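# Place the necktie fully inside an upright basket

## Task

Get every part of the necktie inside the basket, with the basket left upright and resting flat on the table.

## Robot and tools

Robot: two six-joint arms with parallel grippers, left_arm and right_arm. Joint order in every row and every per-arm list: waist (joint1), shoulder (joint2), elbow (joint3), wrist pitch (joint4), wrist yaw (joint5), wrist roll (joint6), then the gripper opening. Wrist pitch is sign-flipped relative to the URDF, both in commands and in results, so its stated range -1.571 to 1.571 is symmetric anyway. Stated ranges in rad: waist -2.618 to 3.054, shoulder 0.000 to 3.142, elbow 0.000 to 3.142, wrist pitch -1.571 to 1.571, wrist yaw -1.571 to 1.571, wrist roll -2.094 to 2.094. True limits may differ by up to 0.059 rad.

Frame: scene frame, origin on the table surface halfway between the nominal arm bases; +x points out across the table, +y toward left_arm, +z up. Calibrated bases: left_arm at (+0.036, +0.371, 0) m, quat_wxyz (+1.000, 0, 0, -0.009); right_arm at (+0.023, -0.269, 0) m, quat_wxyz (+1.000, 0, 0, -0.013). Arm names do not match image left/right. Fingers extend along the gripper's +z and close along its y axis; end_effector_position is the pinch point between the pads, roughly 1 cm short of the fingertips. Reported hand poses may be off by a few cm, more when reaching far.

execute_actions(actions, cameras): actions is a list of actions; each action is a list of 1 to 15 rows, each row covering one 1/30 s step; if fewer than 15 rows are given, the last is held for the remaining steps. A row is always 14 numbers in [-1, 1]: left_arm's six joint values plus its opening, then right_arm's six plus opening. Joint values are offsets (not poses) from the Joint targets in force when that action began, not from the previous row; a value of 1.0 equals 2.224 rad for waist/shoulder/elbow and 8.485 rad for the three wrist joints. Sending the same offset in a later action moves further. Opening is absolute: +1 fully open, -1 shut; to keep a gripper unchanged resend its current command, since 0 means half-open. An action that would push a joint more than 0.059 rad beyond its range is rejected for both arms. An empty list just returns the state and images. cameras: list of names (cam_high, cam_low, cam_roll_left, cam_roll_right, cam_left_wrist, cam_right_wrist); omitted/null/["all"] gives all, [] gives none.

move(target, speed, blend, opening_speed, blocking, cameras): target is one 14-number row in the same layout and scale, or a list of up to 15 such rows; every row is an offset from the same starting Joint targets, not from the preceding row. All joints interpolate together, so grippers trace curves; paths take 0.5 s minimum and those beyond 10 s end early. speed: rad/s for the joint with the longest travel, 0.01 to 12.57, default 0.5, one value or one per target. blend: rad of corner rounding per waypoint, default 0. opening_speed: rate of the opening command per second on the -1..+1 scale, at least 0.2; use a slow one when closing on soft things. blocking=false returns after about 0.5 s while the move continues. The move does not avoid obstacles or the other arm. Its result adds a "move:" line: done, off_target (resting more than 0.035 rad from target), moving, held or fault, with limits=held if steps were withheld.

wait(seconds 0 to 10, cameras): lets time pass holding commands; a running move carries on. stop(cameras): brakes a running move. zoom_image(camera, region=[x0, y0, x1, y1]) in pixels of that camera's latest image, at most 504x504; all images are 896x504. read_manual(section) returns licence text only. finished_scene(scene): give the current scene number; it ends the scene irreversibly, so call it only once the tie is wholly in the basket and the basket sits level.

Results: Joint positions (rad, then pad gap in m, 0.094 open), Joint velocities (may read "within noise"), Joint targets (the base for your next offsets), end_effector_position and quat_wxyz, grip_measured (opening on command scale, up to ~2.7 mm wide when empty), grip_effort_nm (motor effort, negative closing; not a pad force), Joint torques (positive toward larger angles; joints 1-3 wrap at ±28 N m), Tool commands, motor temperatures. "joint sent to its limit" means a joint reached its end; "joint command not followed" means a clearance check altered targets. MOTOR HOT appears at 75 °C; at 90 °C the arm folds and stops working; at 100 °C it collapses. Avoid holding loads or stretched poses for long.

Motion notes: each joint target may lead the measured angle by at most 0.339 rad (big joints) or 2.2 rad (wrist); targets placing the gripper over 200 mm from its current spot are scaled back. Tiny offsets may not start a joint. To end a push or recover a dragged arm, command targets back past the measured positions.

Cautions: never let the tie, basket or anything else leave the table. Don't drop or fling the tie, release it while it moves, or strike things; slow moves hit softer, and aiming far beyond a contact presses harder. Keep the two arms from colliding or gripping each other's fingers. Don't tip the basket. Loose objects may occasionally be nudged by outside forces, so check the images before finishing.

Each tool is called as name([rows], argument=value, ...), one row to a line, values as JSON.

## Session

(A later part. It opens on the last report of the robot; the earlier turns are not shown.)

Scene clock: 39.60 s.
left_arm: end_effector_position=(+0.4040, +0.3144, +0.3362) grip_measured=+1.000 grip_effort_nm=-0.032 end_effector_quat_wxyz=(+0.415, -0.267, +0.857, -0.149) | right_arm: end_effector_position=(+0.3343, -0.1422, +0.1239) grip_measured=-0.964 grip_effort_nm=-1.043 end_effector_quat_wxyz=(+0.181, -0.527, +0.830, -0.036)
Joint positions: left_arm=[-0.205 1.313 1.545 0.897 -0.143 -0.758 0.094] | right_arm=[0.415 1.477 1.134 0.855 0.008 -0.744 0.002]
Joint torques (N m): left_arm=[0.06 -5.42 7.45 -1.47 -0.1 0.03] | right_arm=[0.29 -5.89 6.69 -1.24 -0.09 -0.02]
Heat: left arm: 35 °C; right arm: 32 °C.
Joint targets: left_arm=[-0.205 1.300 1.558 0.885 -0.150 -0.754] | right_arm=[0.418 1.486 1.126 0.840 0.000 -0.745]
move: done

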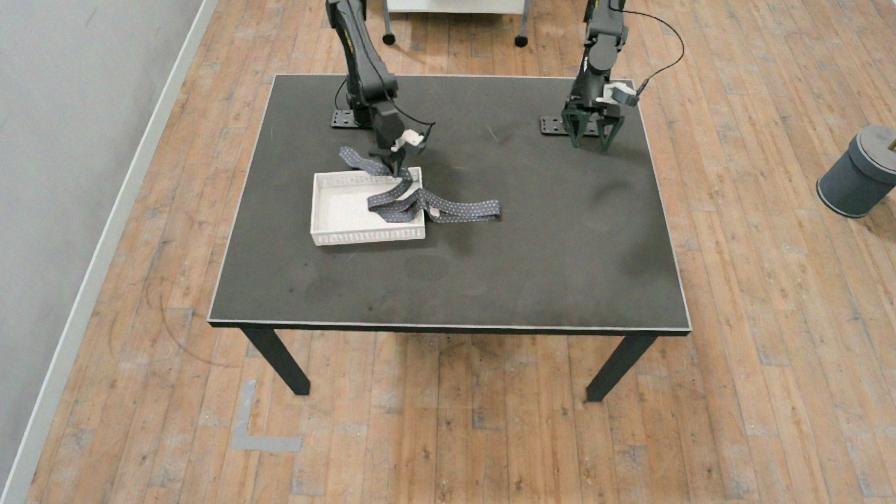

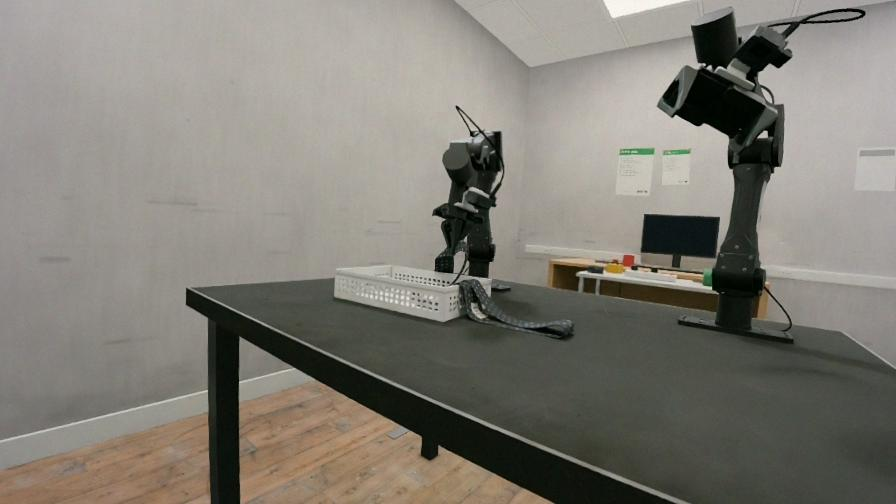

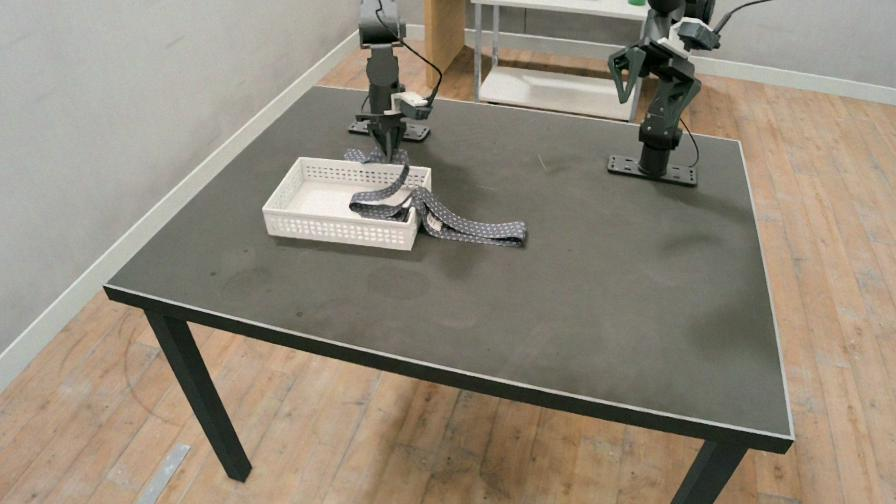

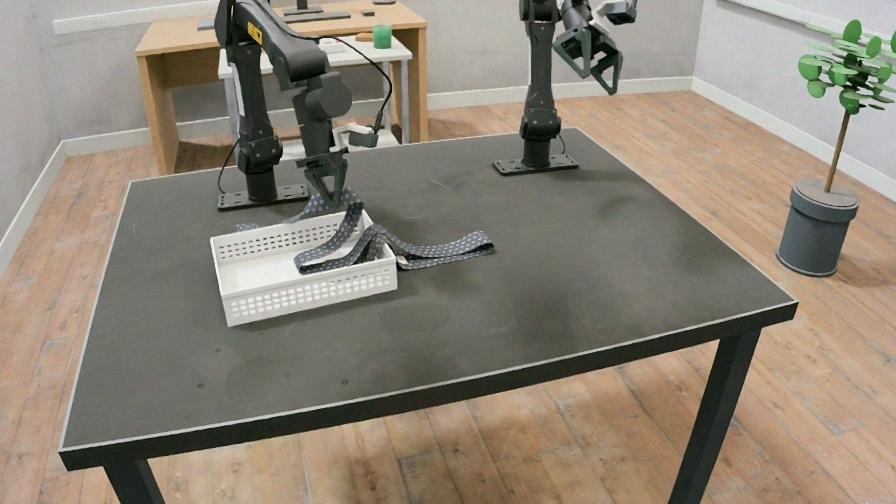

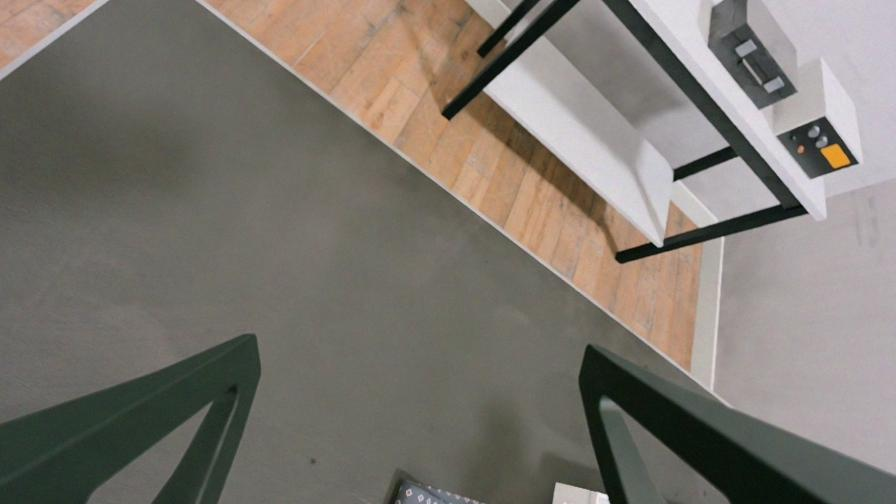

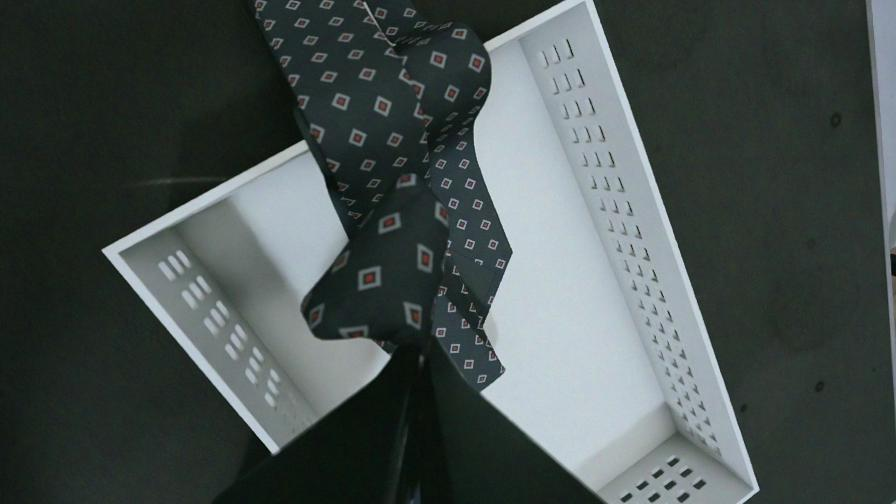

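move([
  [0,0,0,0,0,0,1,-0.1349,-0.0432,0.371,0.0496,0,0,-1],
  [0,0,0,0,0,0,1,-0.2131,0.0189,0.4236,0.0471,0,0,-1],
], blend=0.05, speed=0.5, cameras=["cam_high","cam_roll_right"])

move(target=[0,0,0,0,0,0,1,0.1708,0.0953,-0.3044,-0.0458,0,0,-1], speed=0.4)

Scene clock: 45.63 s.
left_arm: end_effector_position=(+0.4040, +0.3144, +0.3362) grip_measured=+1.000 grip_effort_nm=-0.022 end_effector_quat_wxyz=(+0.415, -0.267, +0.857, -0.149) | right_arm: end_effector_position=(+0.3989, -0.2991, +0.3893) grip_measured=-0.964 grip_effort_nm=-1.043 end_effector_quat_wxyz=(+0.373, -0.297, +0.863, -0.166)
Joint positions: left_arm=[-0.205 1.313 1.545 0.897 -0.143 -0.758 0.094] | right_arm=[-0.052 1.525 2.039 1.243 0.008 -0.744 0.002]
Joint torques (N m): left_arm=[0.08 -5.42 7.43 -1.47 -0.1 0.03] | right_arm=[-0.4 -5.75 8.99 -1.82 -0.11 0]
Heat: left arm: 36 °C; right arm: 32 °C.
Joint targets: left_arm=[-0.205 1.300 1.558 0.885 -0.150 -0.754] | right_arm=[-0.056 1.528 2.069 1.240 0.000 -0.745]
move: done

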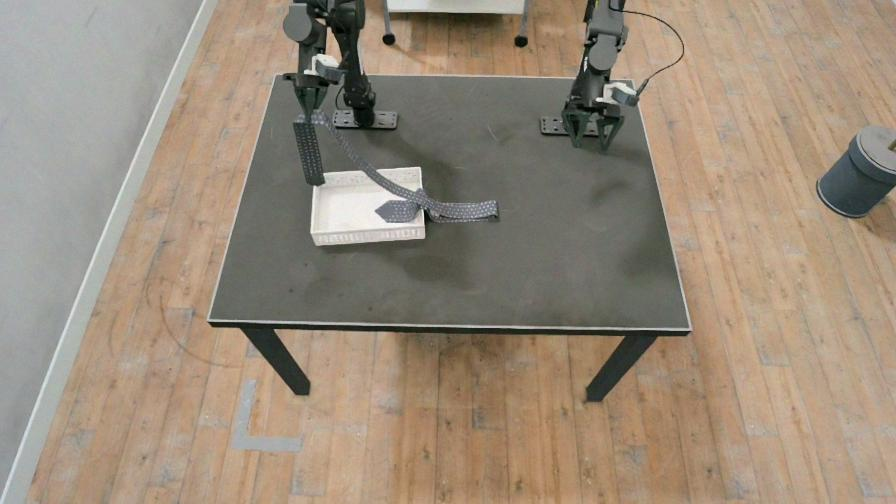

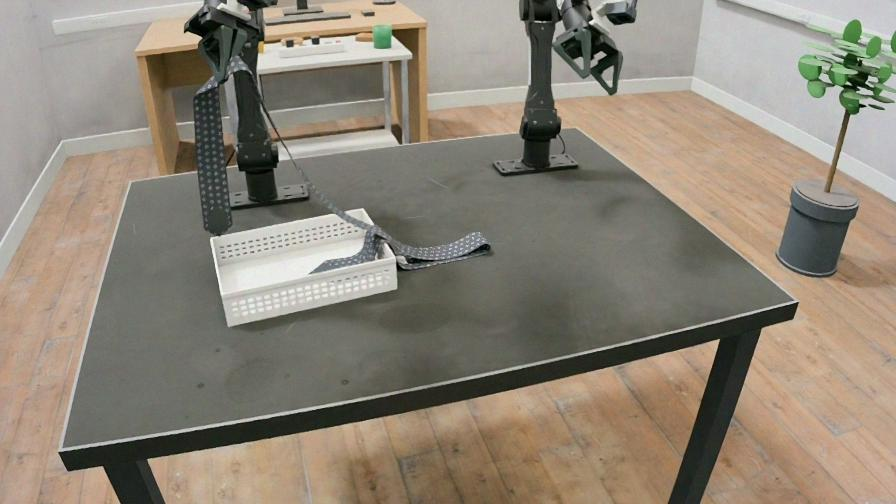

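Scene clock: 48.03 s.
left_arm: end_effector_position=(+0.4040, +0.3144, +0.3362) grip_measured=+1.000 grip_effort_nm=-0.022 end_effector_quat_wxyz=(+0.415, -0.267, +0.857, -0.149) | right_arm: end_effector_position=(+0.4092, -0.1523, +0.1265) grip_measured=-0.964 grip_effort_nm=-1.043 end_effector_quat_wxyz=(+0.182, -0.487, +0.853, -0.045)
Joint positions: left_arm=[-0.205 1.313 1.545 0.897 -0.143 -0.758 0.094] | right_arm=[0.321 1.726 1.399 0.866 0.008 -0.744 0.002]
Joint torques (N m): left_arm=[0.06 -5.44 7.46 -1.47 -0.1 0.03] | right_arm=[0.24 -7.98 6.71 -1.26 -0.09 -0.02]
Heat: left arm: 36 °C; right arm: 32 °C.
Joint targets: left_arm=[-0.205 1.300 1.558 0.885 -0.150 -0.754] | right_arm=[0.324 1.740 1.391 0.851 0.000 -0.745]
move: done

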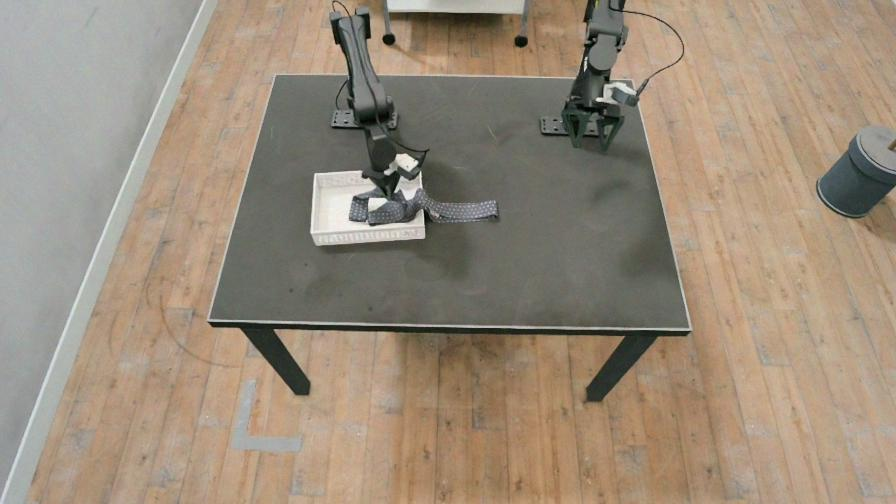

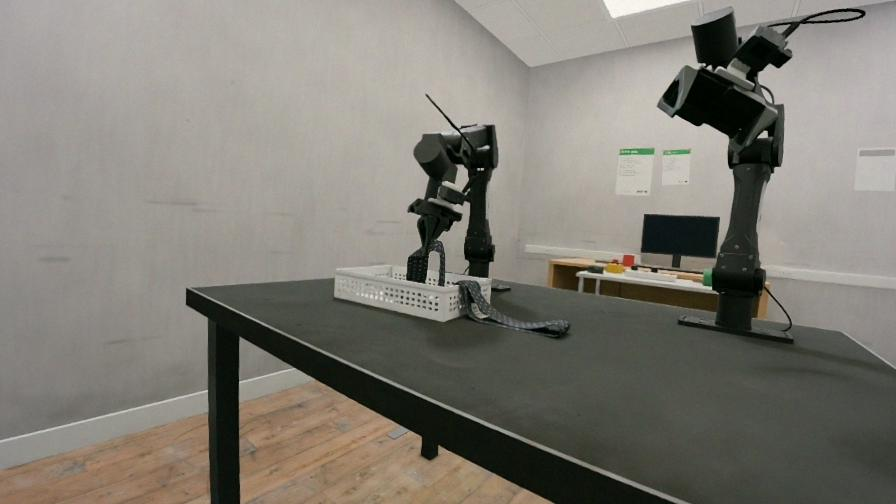

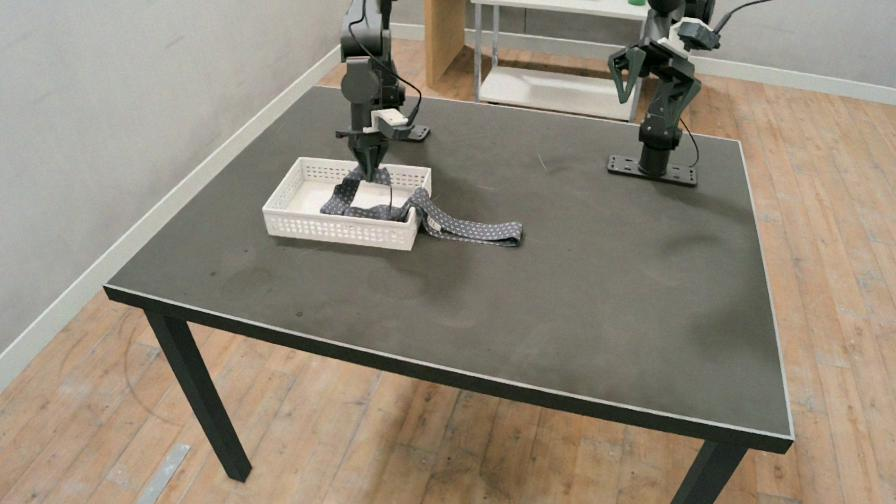

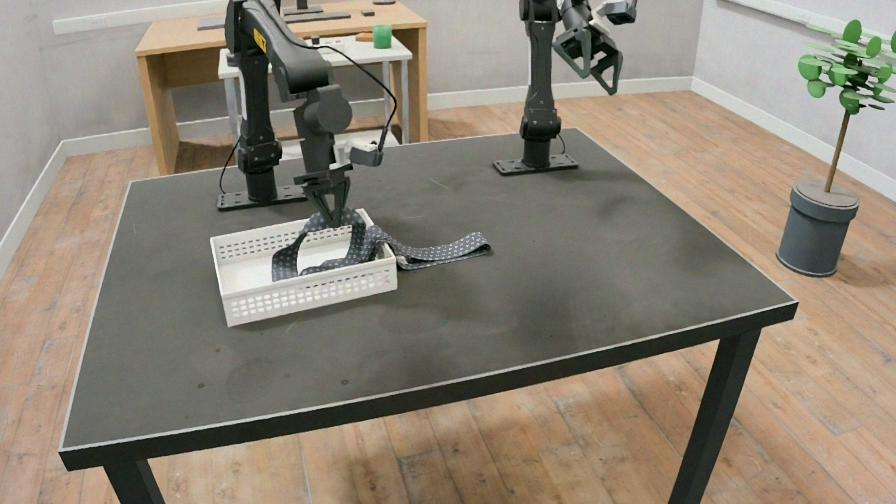

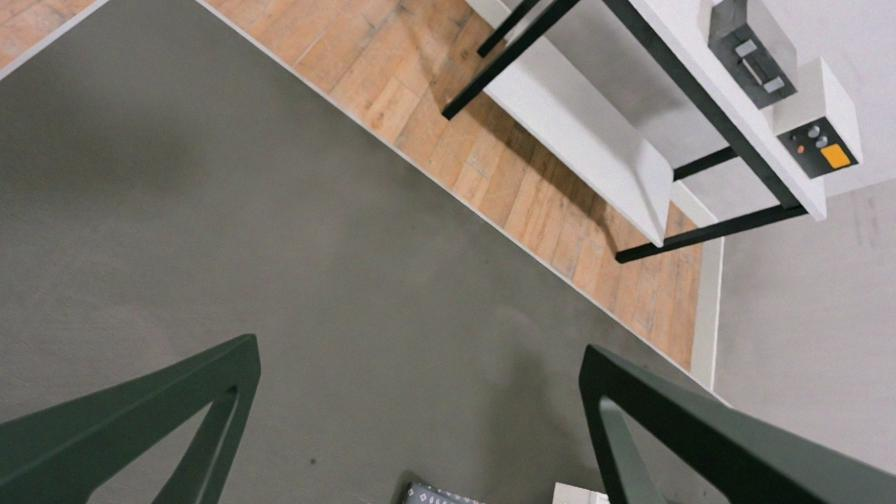

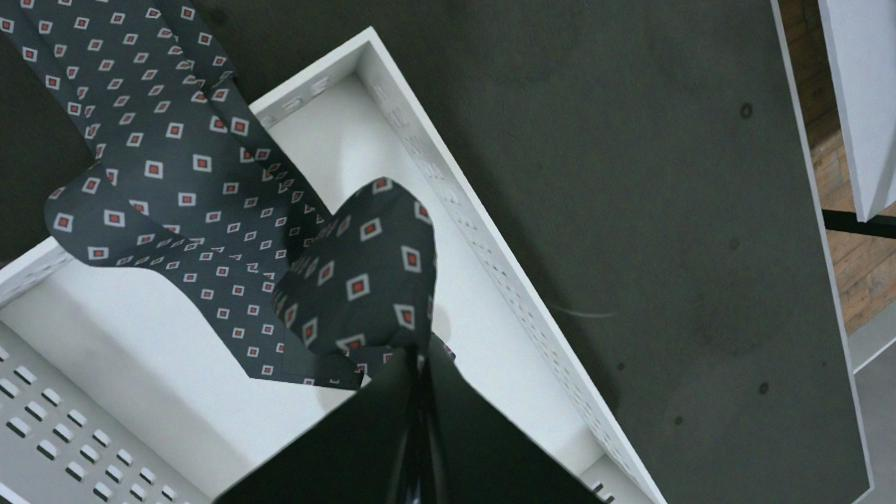

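move(target=[0,0,0,0,0,0,1,0,0.0288,-0.094,-0.0322,0,0,-1], speed=0.3, cameras=["cam_right_wrist"])

move(target=[0,0,0,0,0,0,1,0,0,0,0,0,0,-0.3], opening_speed=1, cameras=["cam_right_wrist"])

move([
  [0,0,0,0,0,0,1,0,-0.0288,0.094,0.0322,0,0,-0.3],
  [0,0,0,0,0,0,1,0.1241,-0.0917,0.188,0.0379,0,0,-0.3],
  [0,0,0,0,0,0,1,0.232,0.3417,0.6142,0.1151,0,-0.0013,1],
], blend=0.05, speed=0.7)

Scene clock: 53.40 s.
left_arm: end_effector_position=(+0.4040, +0.3144, +0.3362) grip_measured=+1.000 grip_effort_nm=-0.027 end_effector_quat_wxyz=(+0.415, -0.267, +0.857, -0.149) | right_arm: end_effector_position=(+0.4117, -0.1516, +0.0595) grip_measured=-0.964 grip_effort_nm=-1.043 end_effector_quat_wxyz=(+0.186, -0.487, +0.852, -0.046)
Joint positions: left_arm=[-0.205 1.313 1.545 0.897 -0.143 -0.758 0.094] | right_arm=[0.321 1.785 1.193 0.593 0.008 -0.744 0.002]
Joint torques (N m): left_arm=[0.09 -5.44 7.46 -1.47 -0.09 0.03] | right_arm=[0.21 -7.72 6.13 -1.26 -0.07 -0.01]
Heat: left arm: 36 °C; right arm: 32 °C.
Joint targets: left_arm=[-0.205 1.300 1.558 0.885 -0.150 -0.754] | right_arm=[0.324 1.804 1.182 0.578 0.000 -0.745]
move: done

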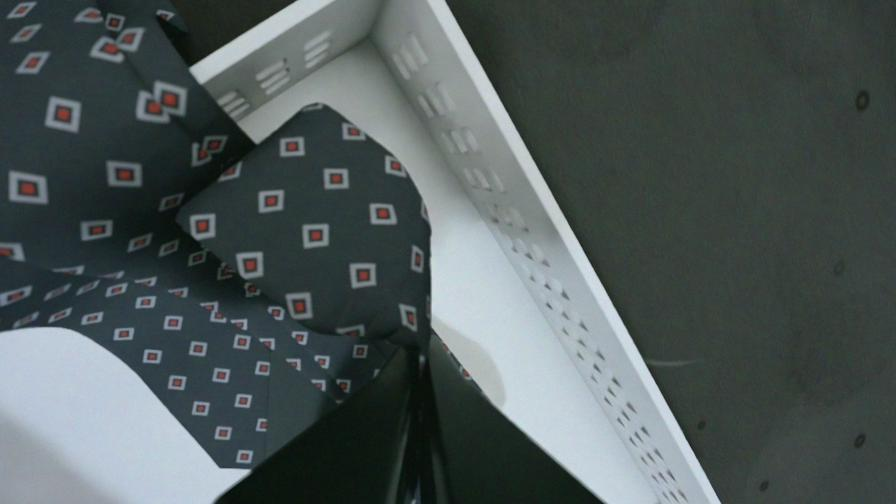

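Scene clock: 54.33 s.
left_arm: end_effector_position=(+0.4040, +0.3144, +0.3362) grip_measured=+1.000 grip_effort_nm=-0.032 end_effector_quat_wxyz=(+0.415, -0.267, +0.857, -0.149) | right_arm: end_effector_position=(+0.4121, -0.1515, +0.0596) grip_measured=-0.303 grip_effort_nm=0.115 end_effector_quat_wxyz=(+0.187, -0.487, +0.852, -0.047)
Joint positions: left_arm=[-0.205 1.313 1.545 0.897 -0.143 -0.758 0.094] | right_arm=[0.321 1.785 1.193 0.591 0.008 -0.744 0.033]
Joint torques (N m): left_arm=[0.08 -5.44 7.45 -1.47 -0.1 0.03] | right_arm=[0.27 -7.77 6.15 -1.26 -0.08 0.01]
Heat: left arm: 36 °C; right arm: 32 °C.
Joint targets: left_arm=[-0.205 1.300 1.558 0.885 -0.150 -0.754] | right_arm=[0.324 1.804 1.182 0.578 0.000 -0.745]
move: done

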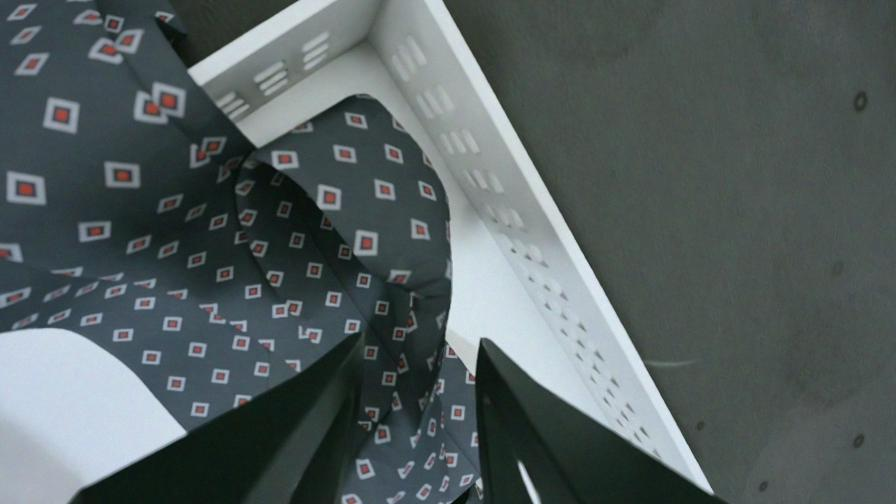

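Scene clock: 57.87 s.
left_arm: end_effector_position=(+0.4040, +0.3144, +0.3362) grip_measured=+1.000 grip_effort_nm=-0.027 end_effector_quat_wxyz=(+0.415, -0.267, +0.857, -0.149) | right_arm: end_effector_position=(+0.3556, +0.0828, +0.0740) grip_measured=+0.998 grip_effort_nm=0.115 end_effector_quat_wxyz=(-0.002, +0.705, -0.709, +0.003)
Joint positions: left_arm=[-0.205 1.313 1.545 0.897 -0.143 -0.758 0.094] | right_arm=[0.84 2.54 2.518 1.546 0.006 -0.751 0.094]
Joint torques (N m): left_arm=[0.09 -5.44 7.45 -1.46 -0.1 0.04] | right_arm=[-0.05 -12.9 9.21 -0.26 -0.07 -0.05]
Heat: left arm: 36 °C; right arm: 33 °C.
Joint targets: left_arm=[-0.205 1.300 1.558 0.885 -0.150 -0.754] | right_arm=[0.840 2.564 2.548 1.554 0.000 -0.756]
move: done

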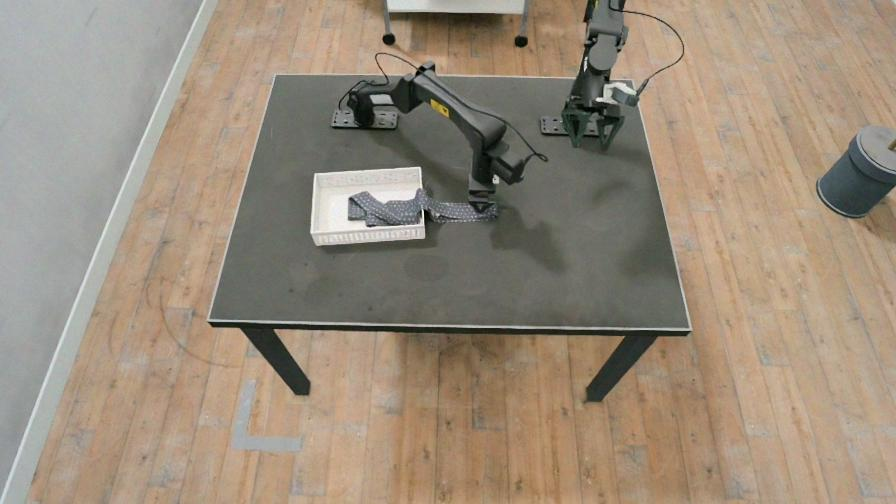

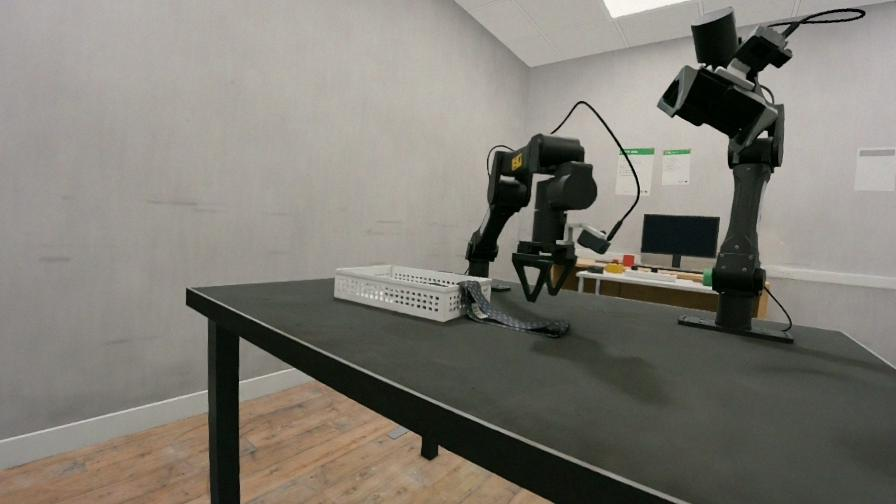

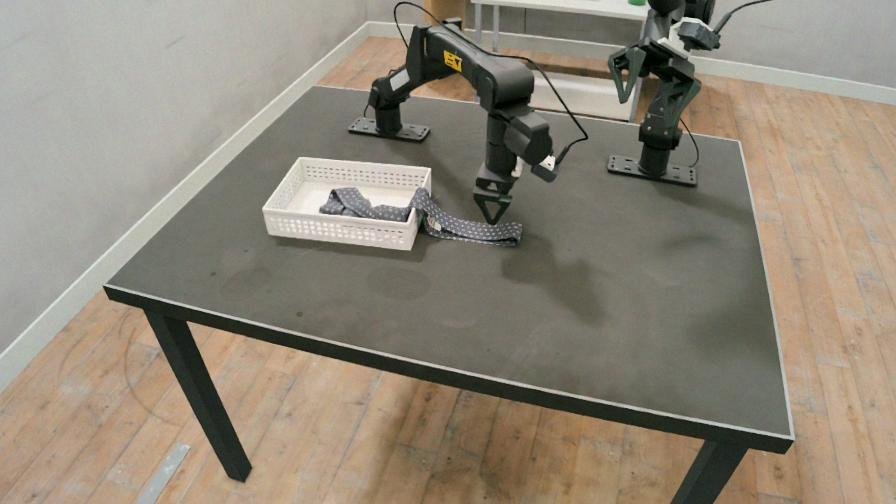

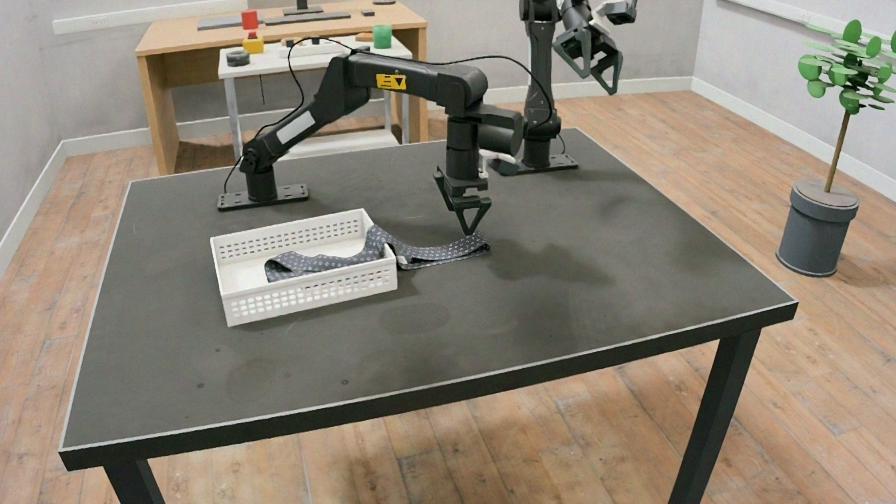

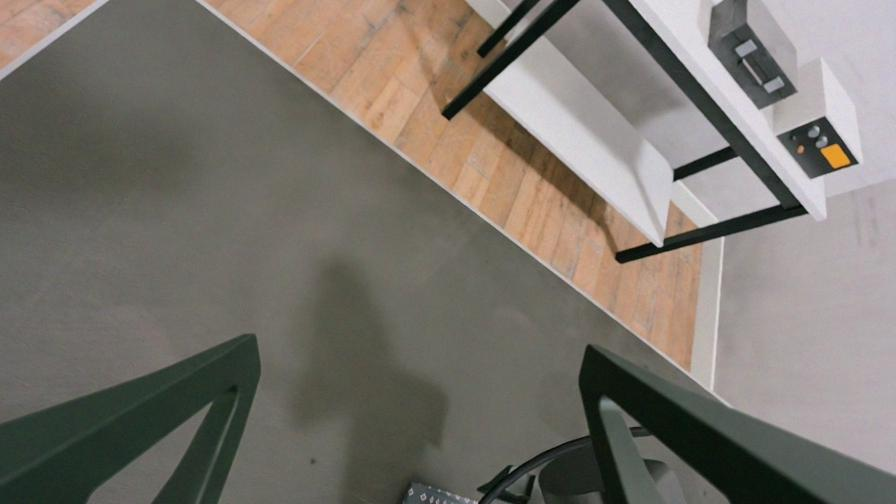

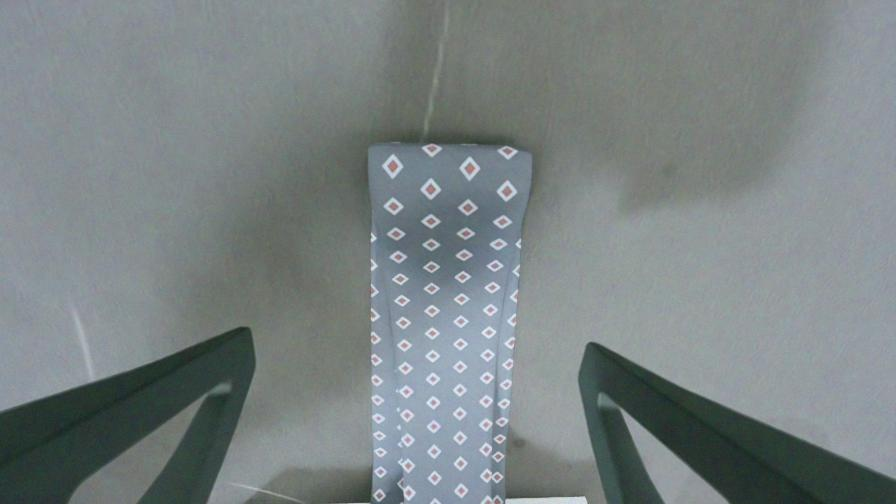

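move(target=[0,0,0,0,0,0,1,0,-0.0187,-0.138,-0.0311,0,0,1], speed=0.3, cameras=["cam_right_wrist"])

move(target=[0,0,0,0,0,0,1,0,0,0,0,0,0,-1], opening_speed=1.5, cameras=["cam_right_wrist"])

move([
  [0,0,0,0,0,0,1,-0.1079,-0.4148,-0.2882,-0.046,0,0,-1],
  [0,0,0,0,0,0,1,-0.3642,-0.4571,-0.299,-0.0259,0,0,-1],
], blend=0.1, speed=0.6)

Scene clock: 62.17 s.
left_arm: end_effector_position=(+0.4040, +0.3144, +0.3362) grip_measured=+1.000 grip_effort_nm=-0.027 end_effector_quat_wxyz=(+0.415, -0.267, +0.857, -0.149) | right_arm: end_effector_position=(+0.3542, +0.0815, +0.0174) grip_measured=+0.998 grip_effort_nm=0.120 end_effector_quat_wxyz=(+0.011, +0.705, -0.709, +0.005)
Joint positions: left_arm=[-0.205 1.313 1.545 0.897 -0.143 -0.758 0.094] | right_arm=[0.841 2.53 2.272 1.335 0.009 -0.75 0.094]
Joint torques (N m): left_arm=[0.08 -5.42 7.46 -1.47 -0.09 0.03] | right_arm=[-0.18 -15.49 4.22 -0.78 -0.11 -0.05]
Heat: left arm: 36 °C; right arm: 36 °C.
Joint targets: left_arm=[-0.205 1.300 1.558 0.885 -0.150 -0.754] | right_arm=[0.840 2.523 2.242 1.290 0.000 -0.756]
move: off_target (right_arm); right_arm: the wrist pitch is farthest, 0.045 rad from its target

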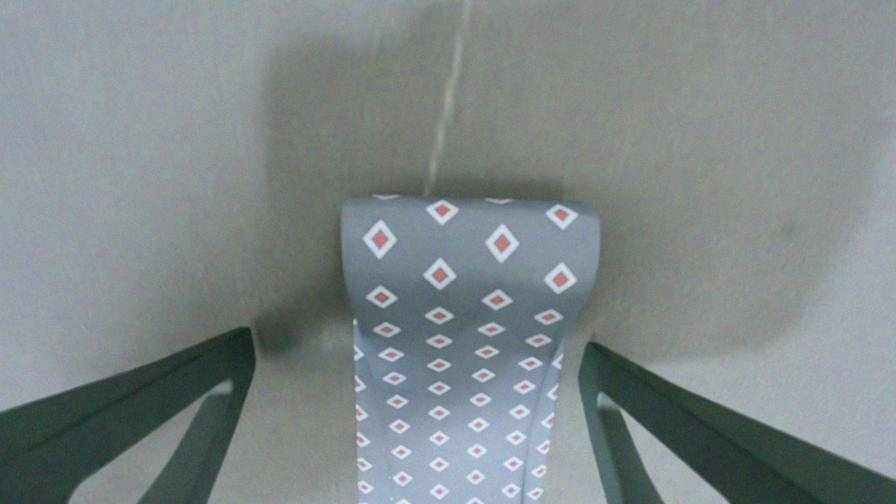

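Scene clock: 63.73 s.
left_arm: end_effector_position=(+0.4040, +0.3144, +0.3362) grip_measured=+1.000 grip_effort_nm=-0.022 end_effector_quat_wxyz=(+0.415, -0.267, +0.857, -0.149) | right_arm: end_effector_position=(+0.3605, +0.0850, +0.0168) grip_measured=-0.946 grip_effort_nm=-1.048 end_effector_quat_wxyz=(-0.003, +0.705, -0.709, +0.008)
Joint positions: left_arm=[-0.205 1.313 1.545 0.897 -0.143 -0.758 0.094] | right_arm=[0.84 2.53 2.27 1.305 0.016 -0.751 0.003]
Joint torques (N m): left_arm=[0.08 -5.44 7.46 -1.46 -0.1 0.03] | right_arm=[0.01 -15.61 4.29 -0.54 -0.19 -0.06]
Motor temperatures (°C): left_arm=[21 31 36 36 21 24 22] | right_arm=[25 37 32 30 26 24 23]
Heat: left arm: 36 °C; right arm: 37 °C.
Joint targets: left_arm=[-0.205 1.300 1.558 0.885 -0.150 -0.754] | right_arm=[0.840 2.523 2.242 1.291 0.000 -0.756]
move: done

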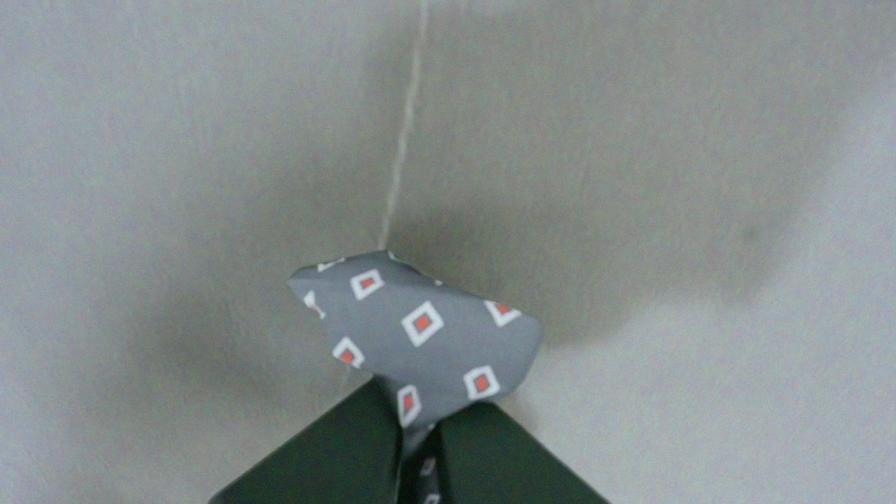

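Scene clock: 66.83 s.
left_arm: end_effector_position=(+0.4040, +0.3144, +0.3362) grip_measured=+1.000 grip_effort_nm=-0.027 end_effector_quat_wxyz=(+0.415, -0.267, +0.857, -0.149) | right_arm: end_effector_position=(+0.4078, -0.2687, +0.2421) grip_measured=-0.946 grip_effort_nm=-1.043 end_effector_quat_wxyz=(+0.252, -0.354, +0.895, -0.104)
Joint positions: left_arm=[-0.205 1.313 1.545 0.897 -0.143 -0.758 0.094] | right_arm=[0.03 1.544 1.59 1.065 0.01 -0.753 0.003]
Joint torques (N m): left_arm=[0.08 -5.44 7.45 -1.47 -0.1 0.03] | right_arm=[-0.03 -10.62 6.17 -1.35 -0.14 -0.02]
Heat: left arm: 36 °C; right arm: 38 °C.
Joint targets: left_arm=[-0.205 1.300 1.558 0.885 -0.150 -0.754] | right_arm=[0.030 1.506 1.576 1.070 0.000 -0.756]
move: off_target (right_arm); right_arm: the shoulder is farthest, 0.037 rad from its target

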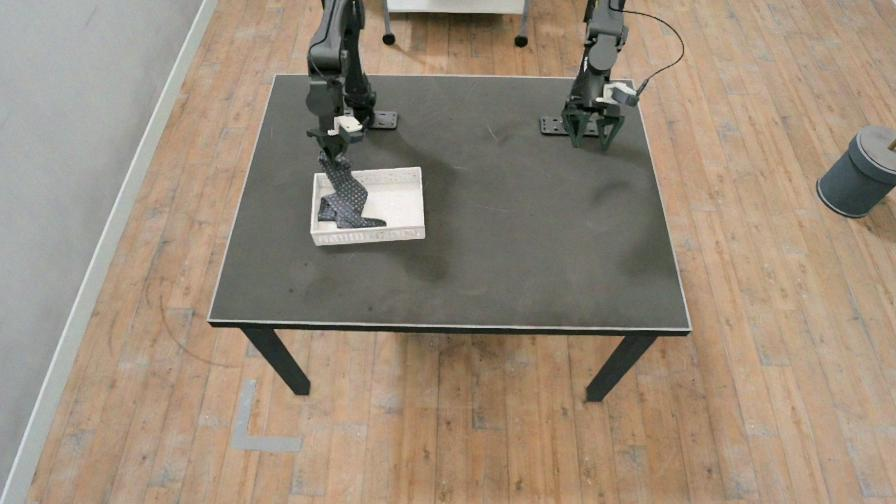

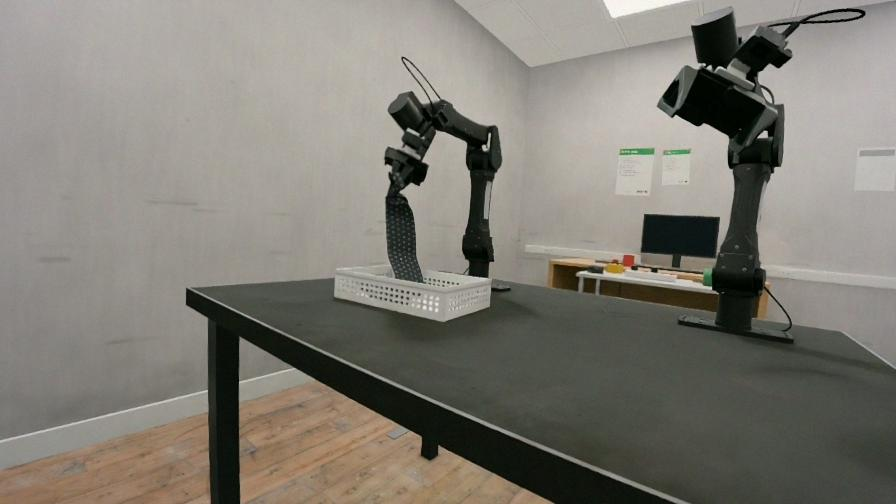

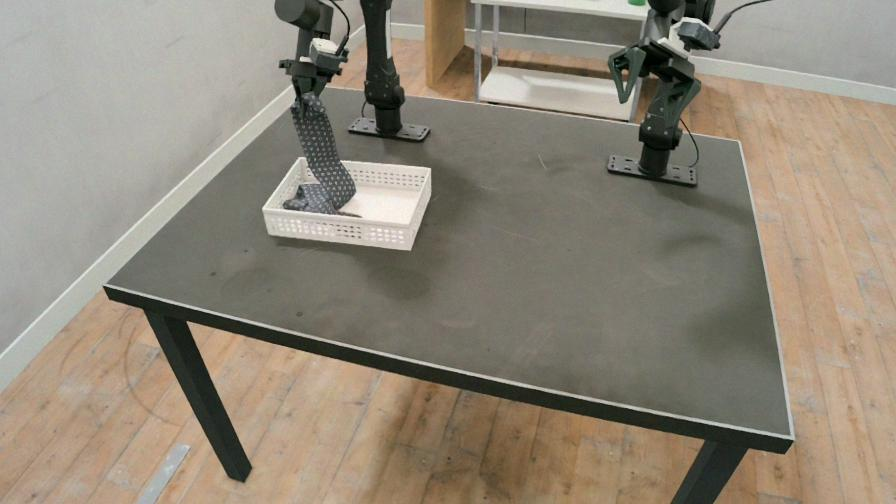

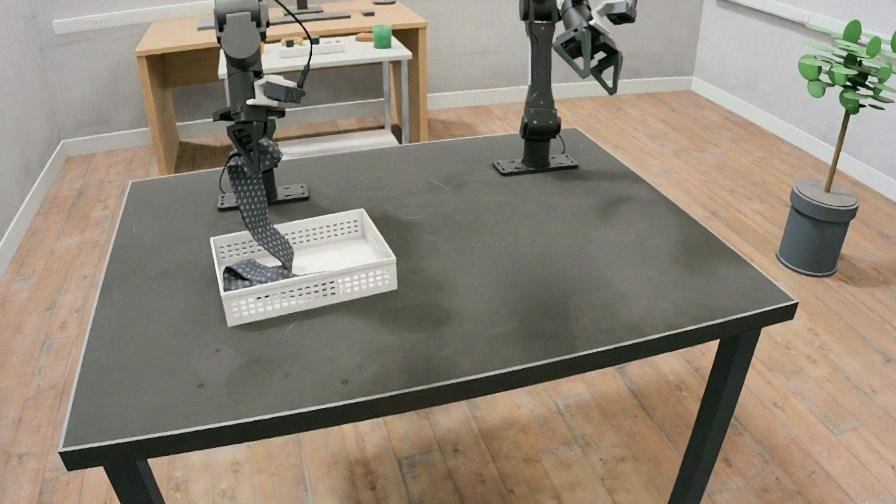

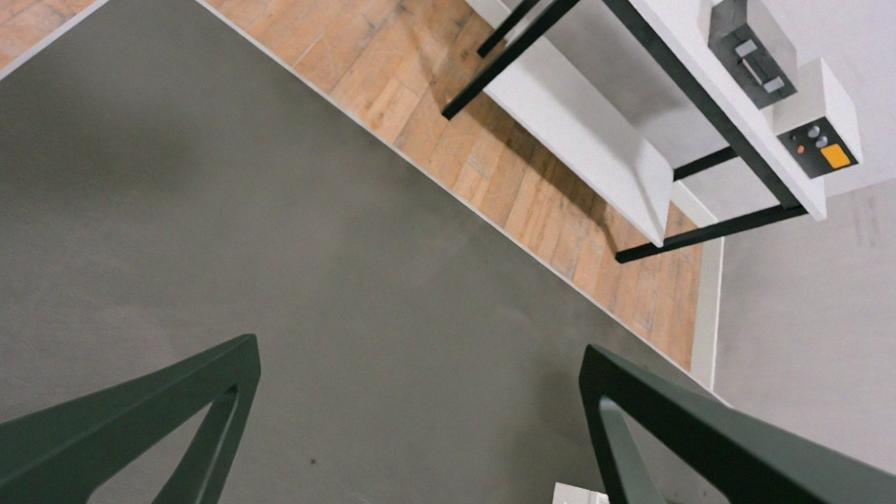

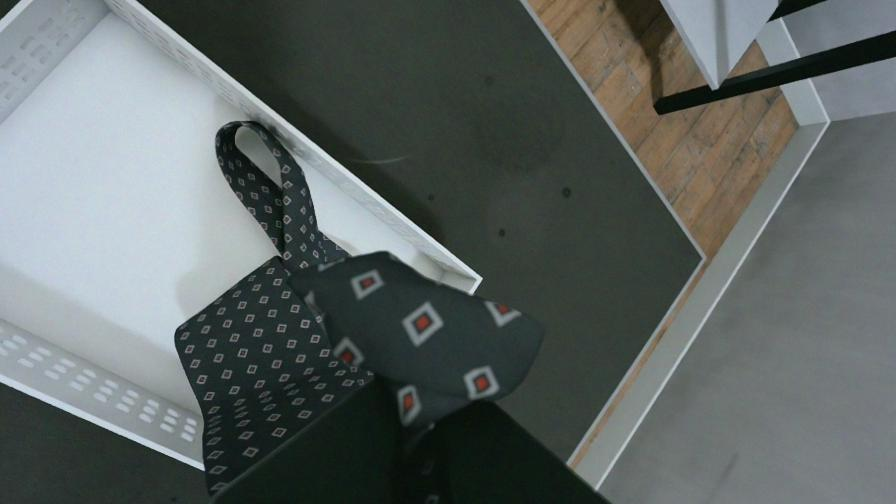

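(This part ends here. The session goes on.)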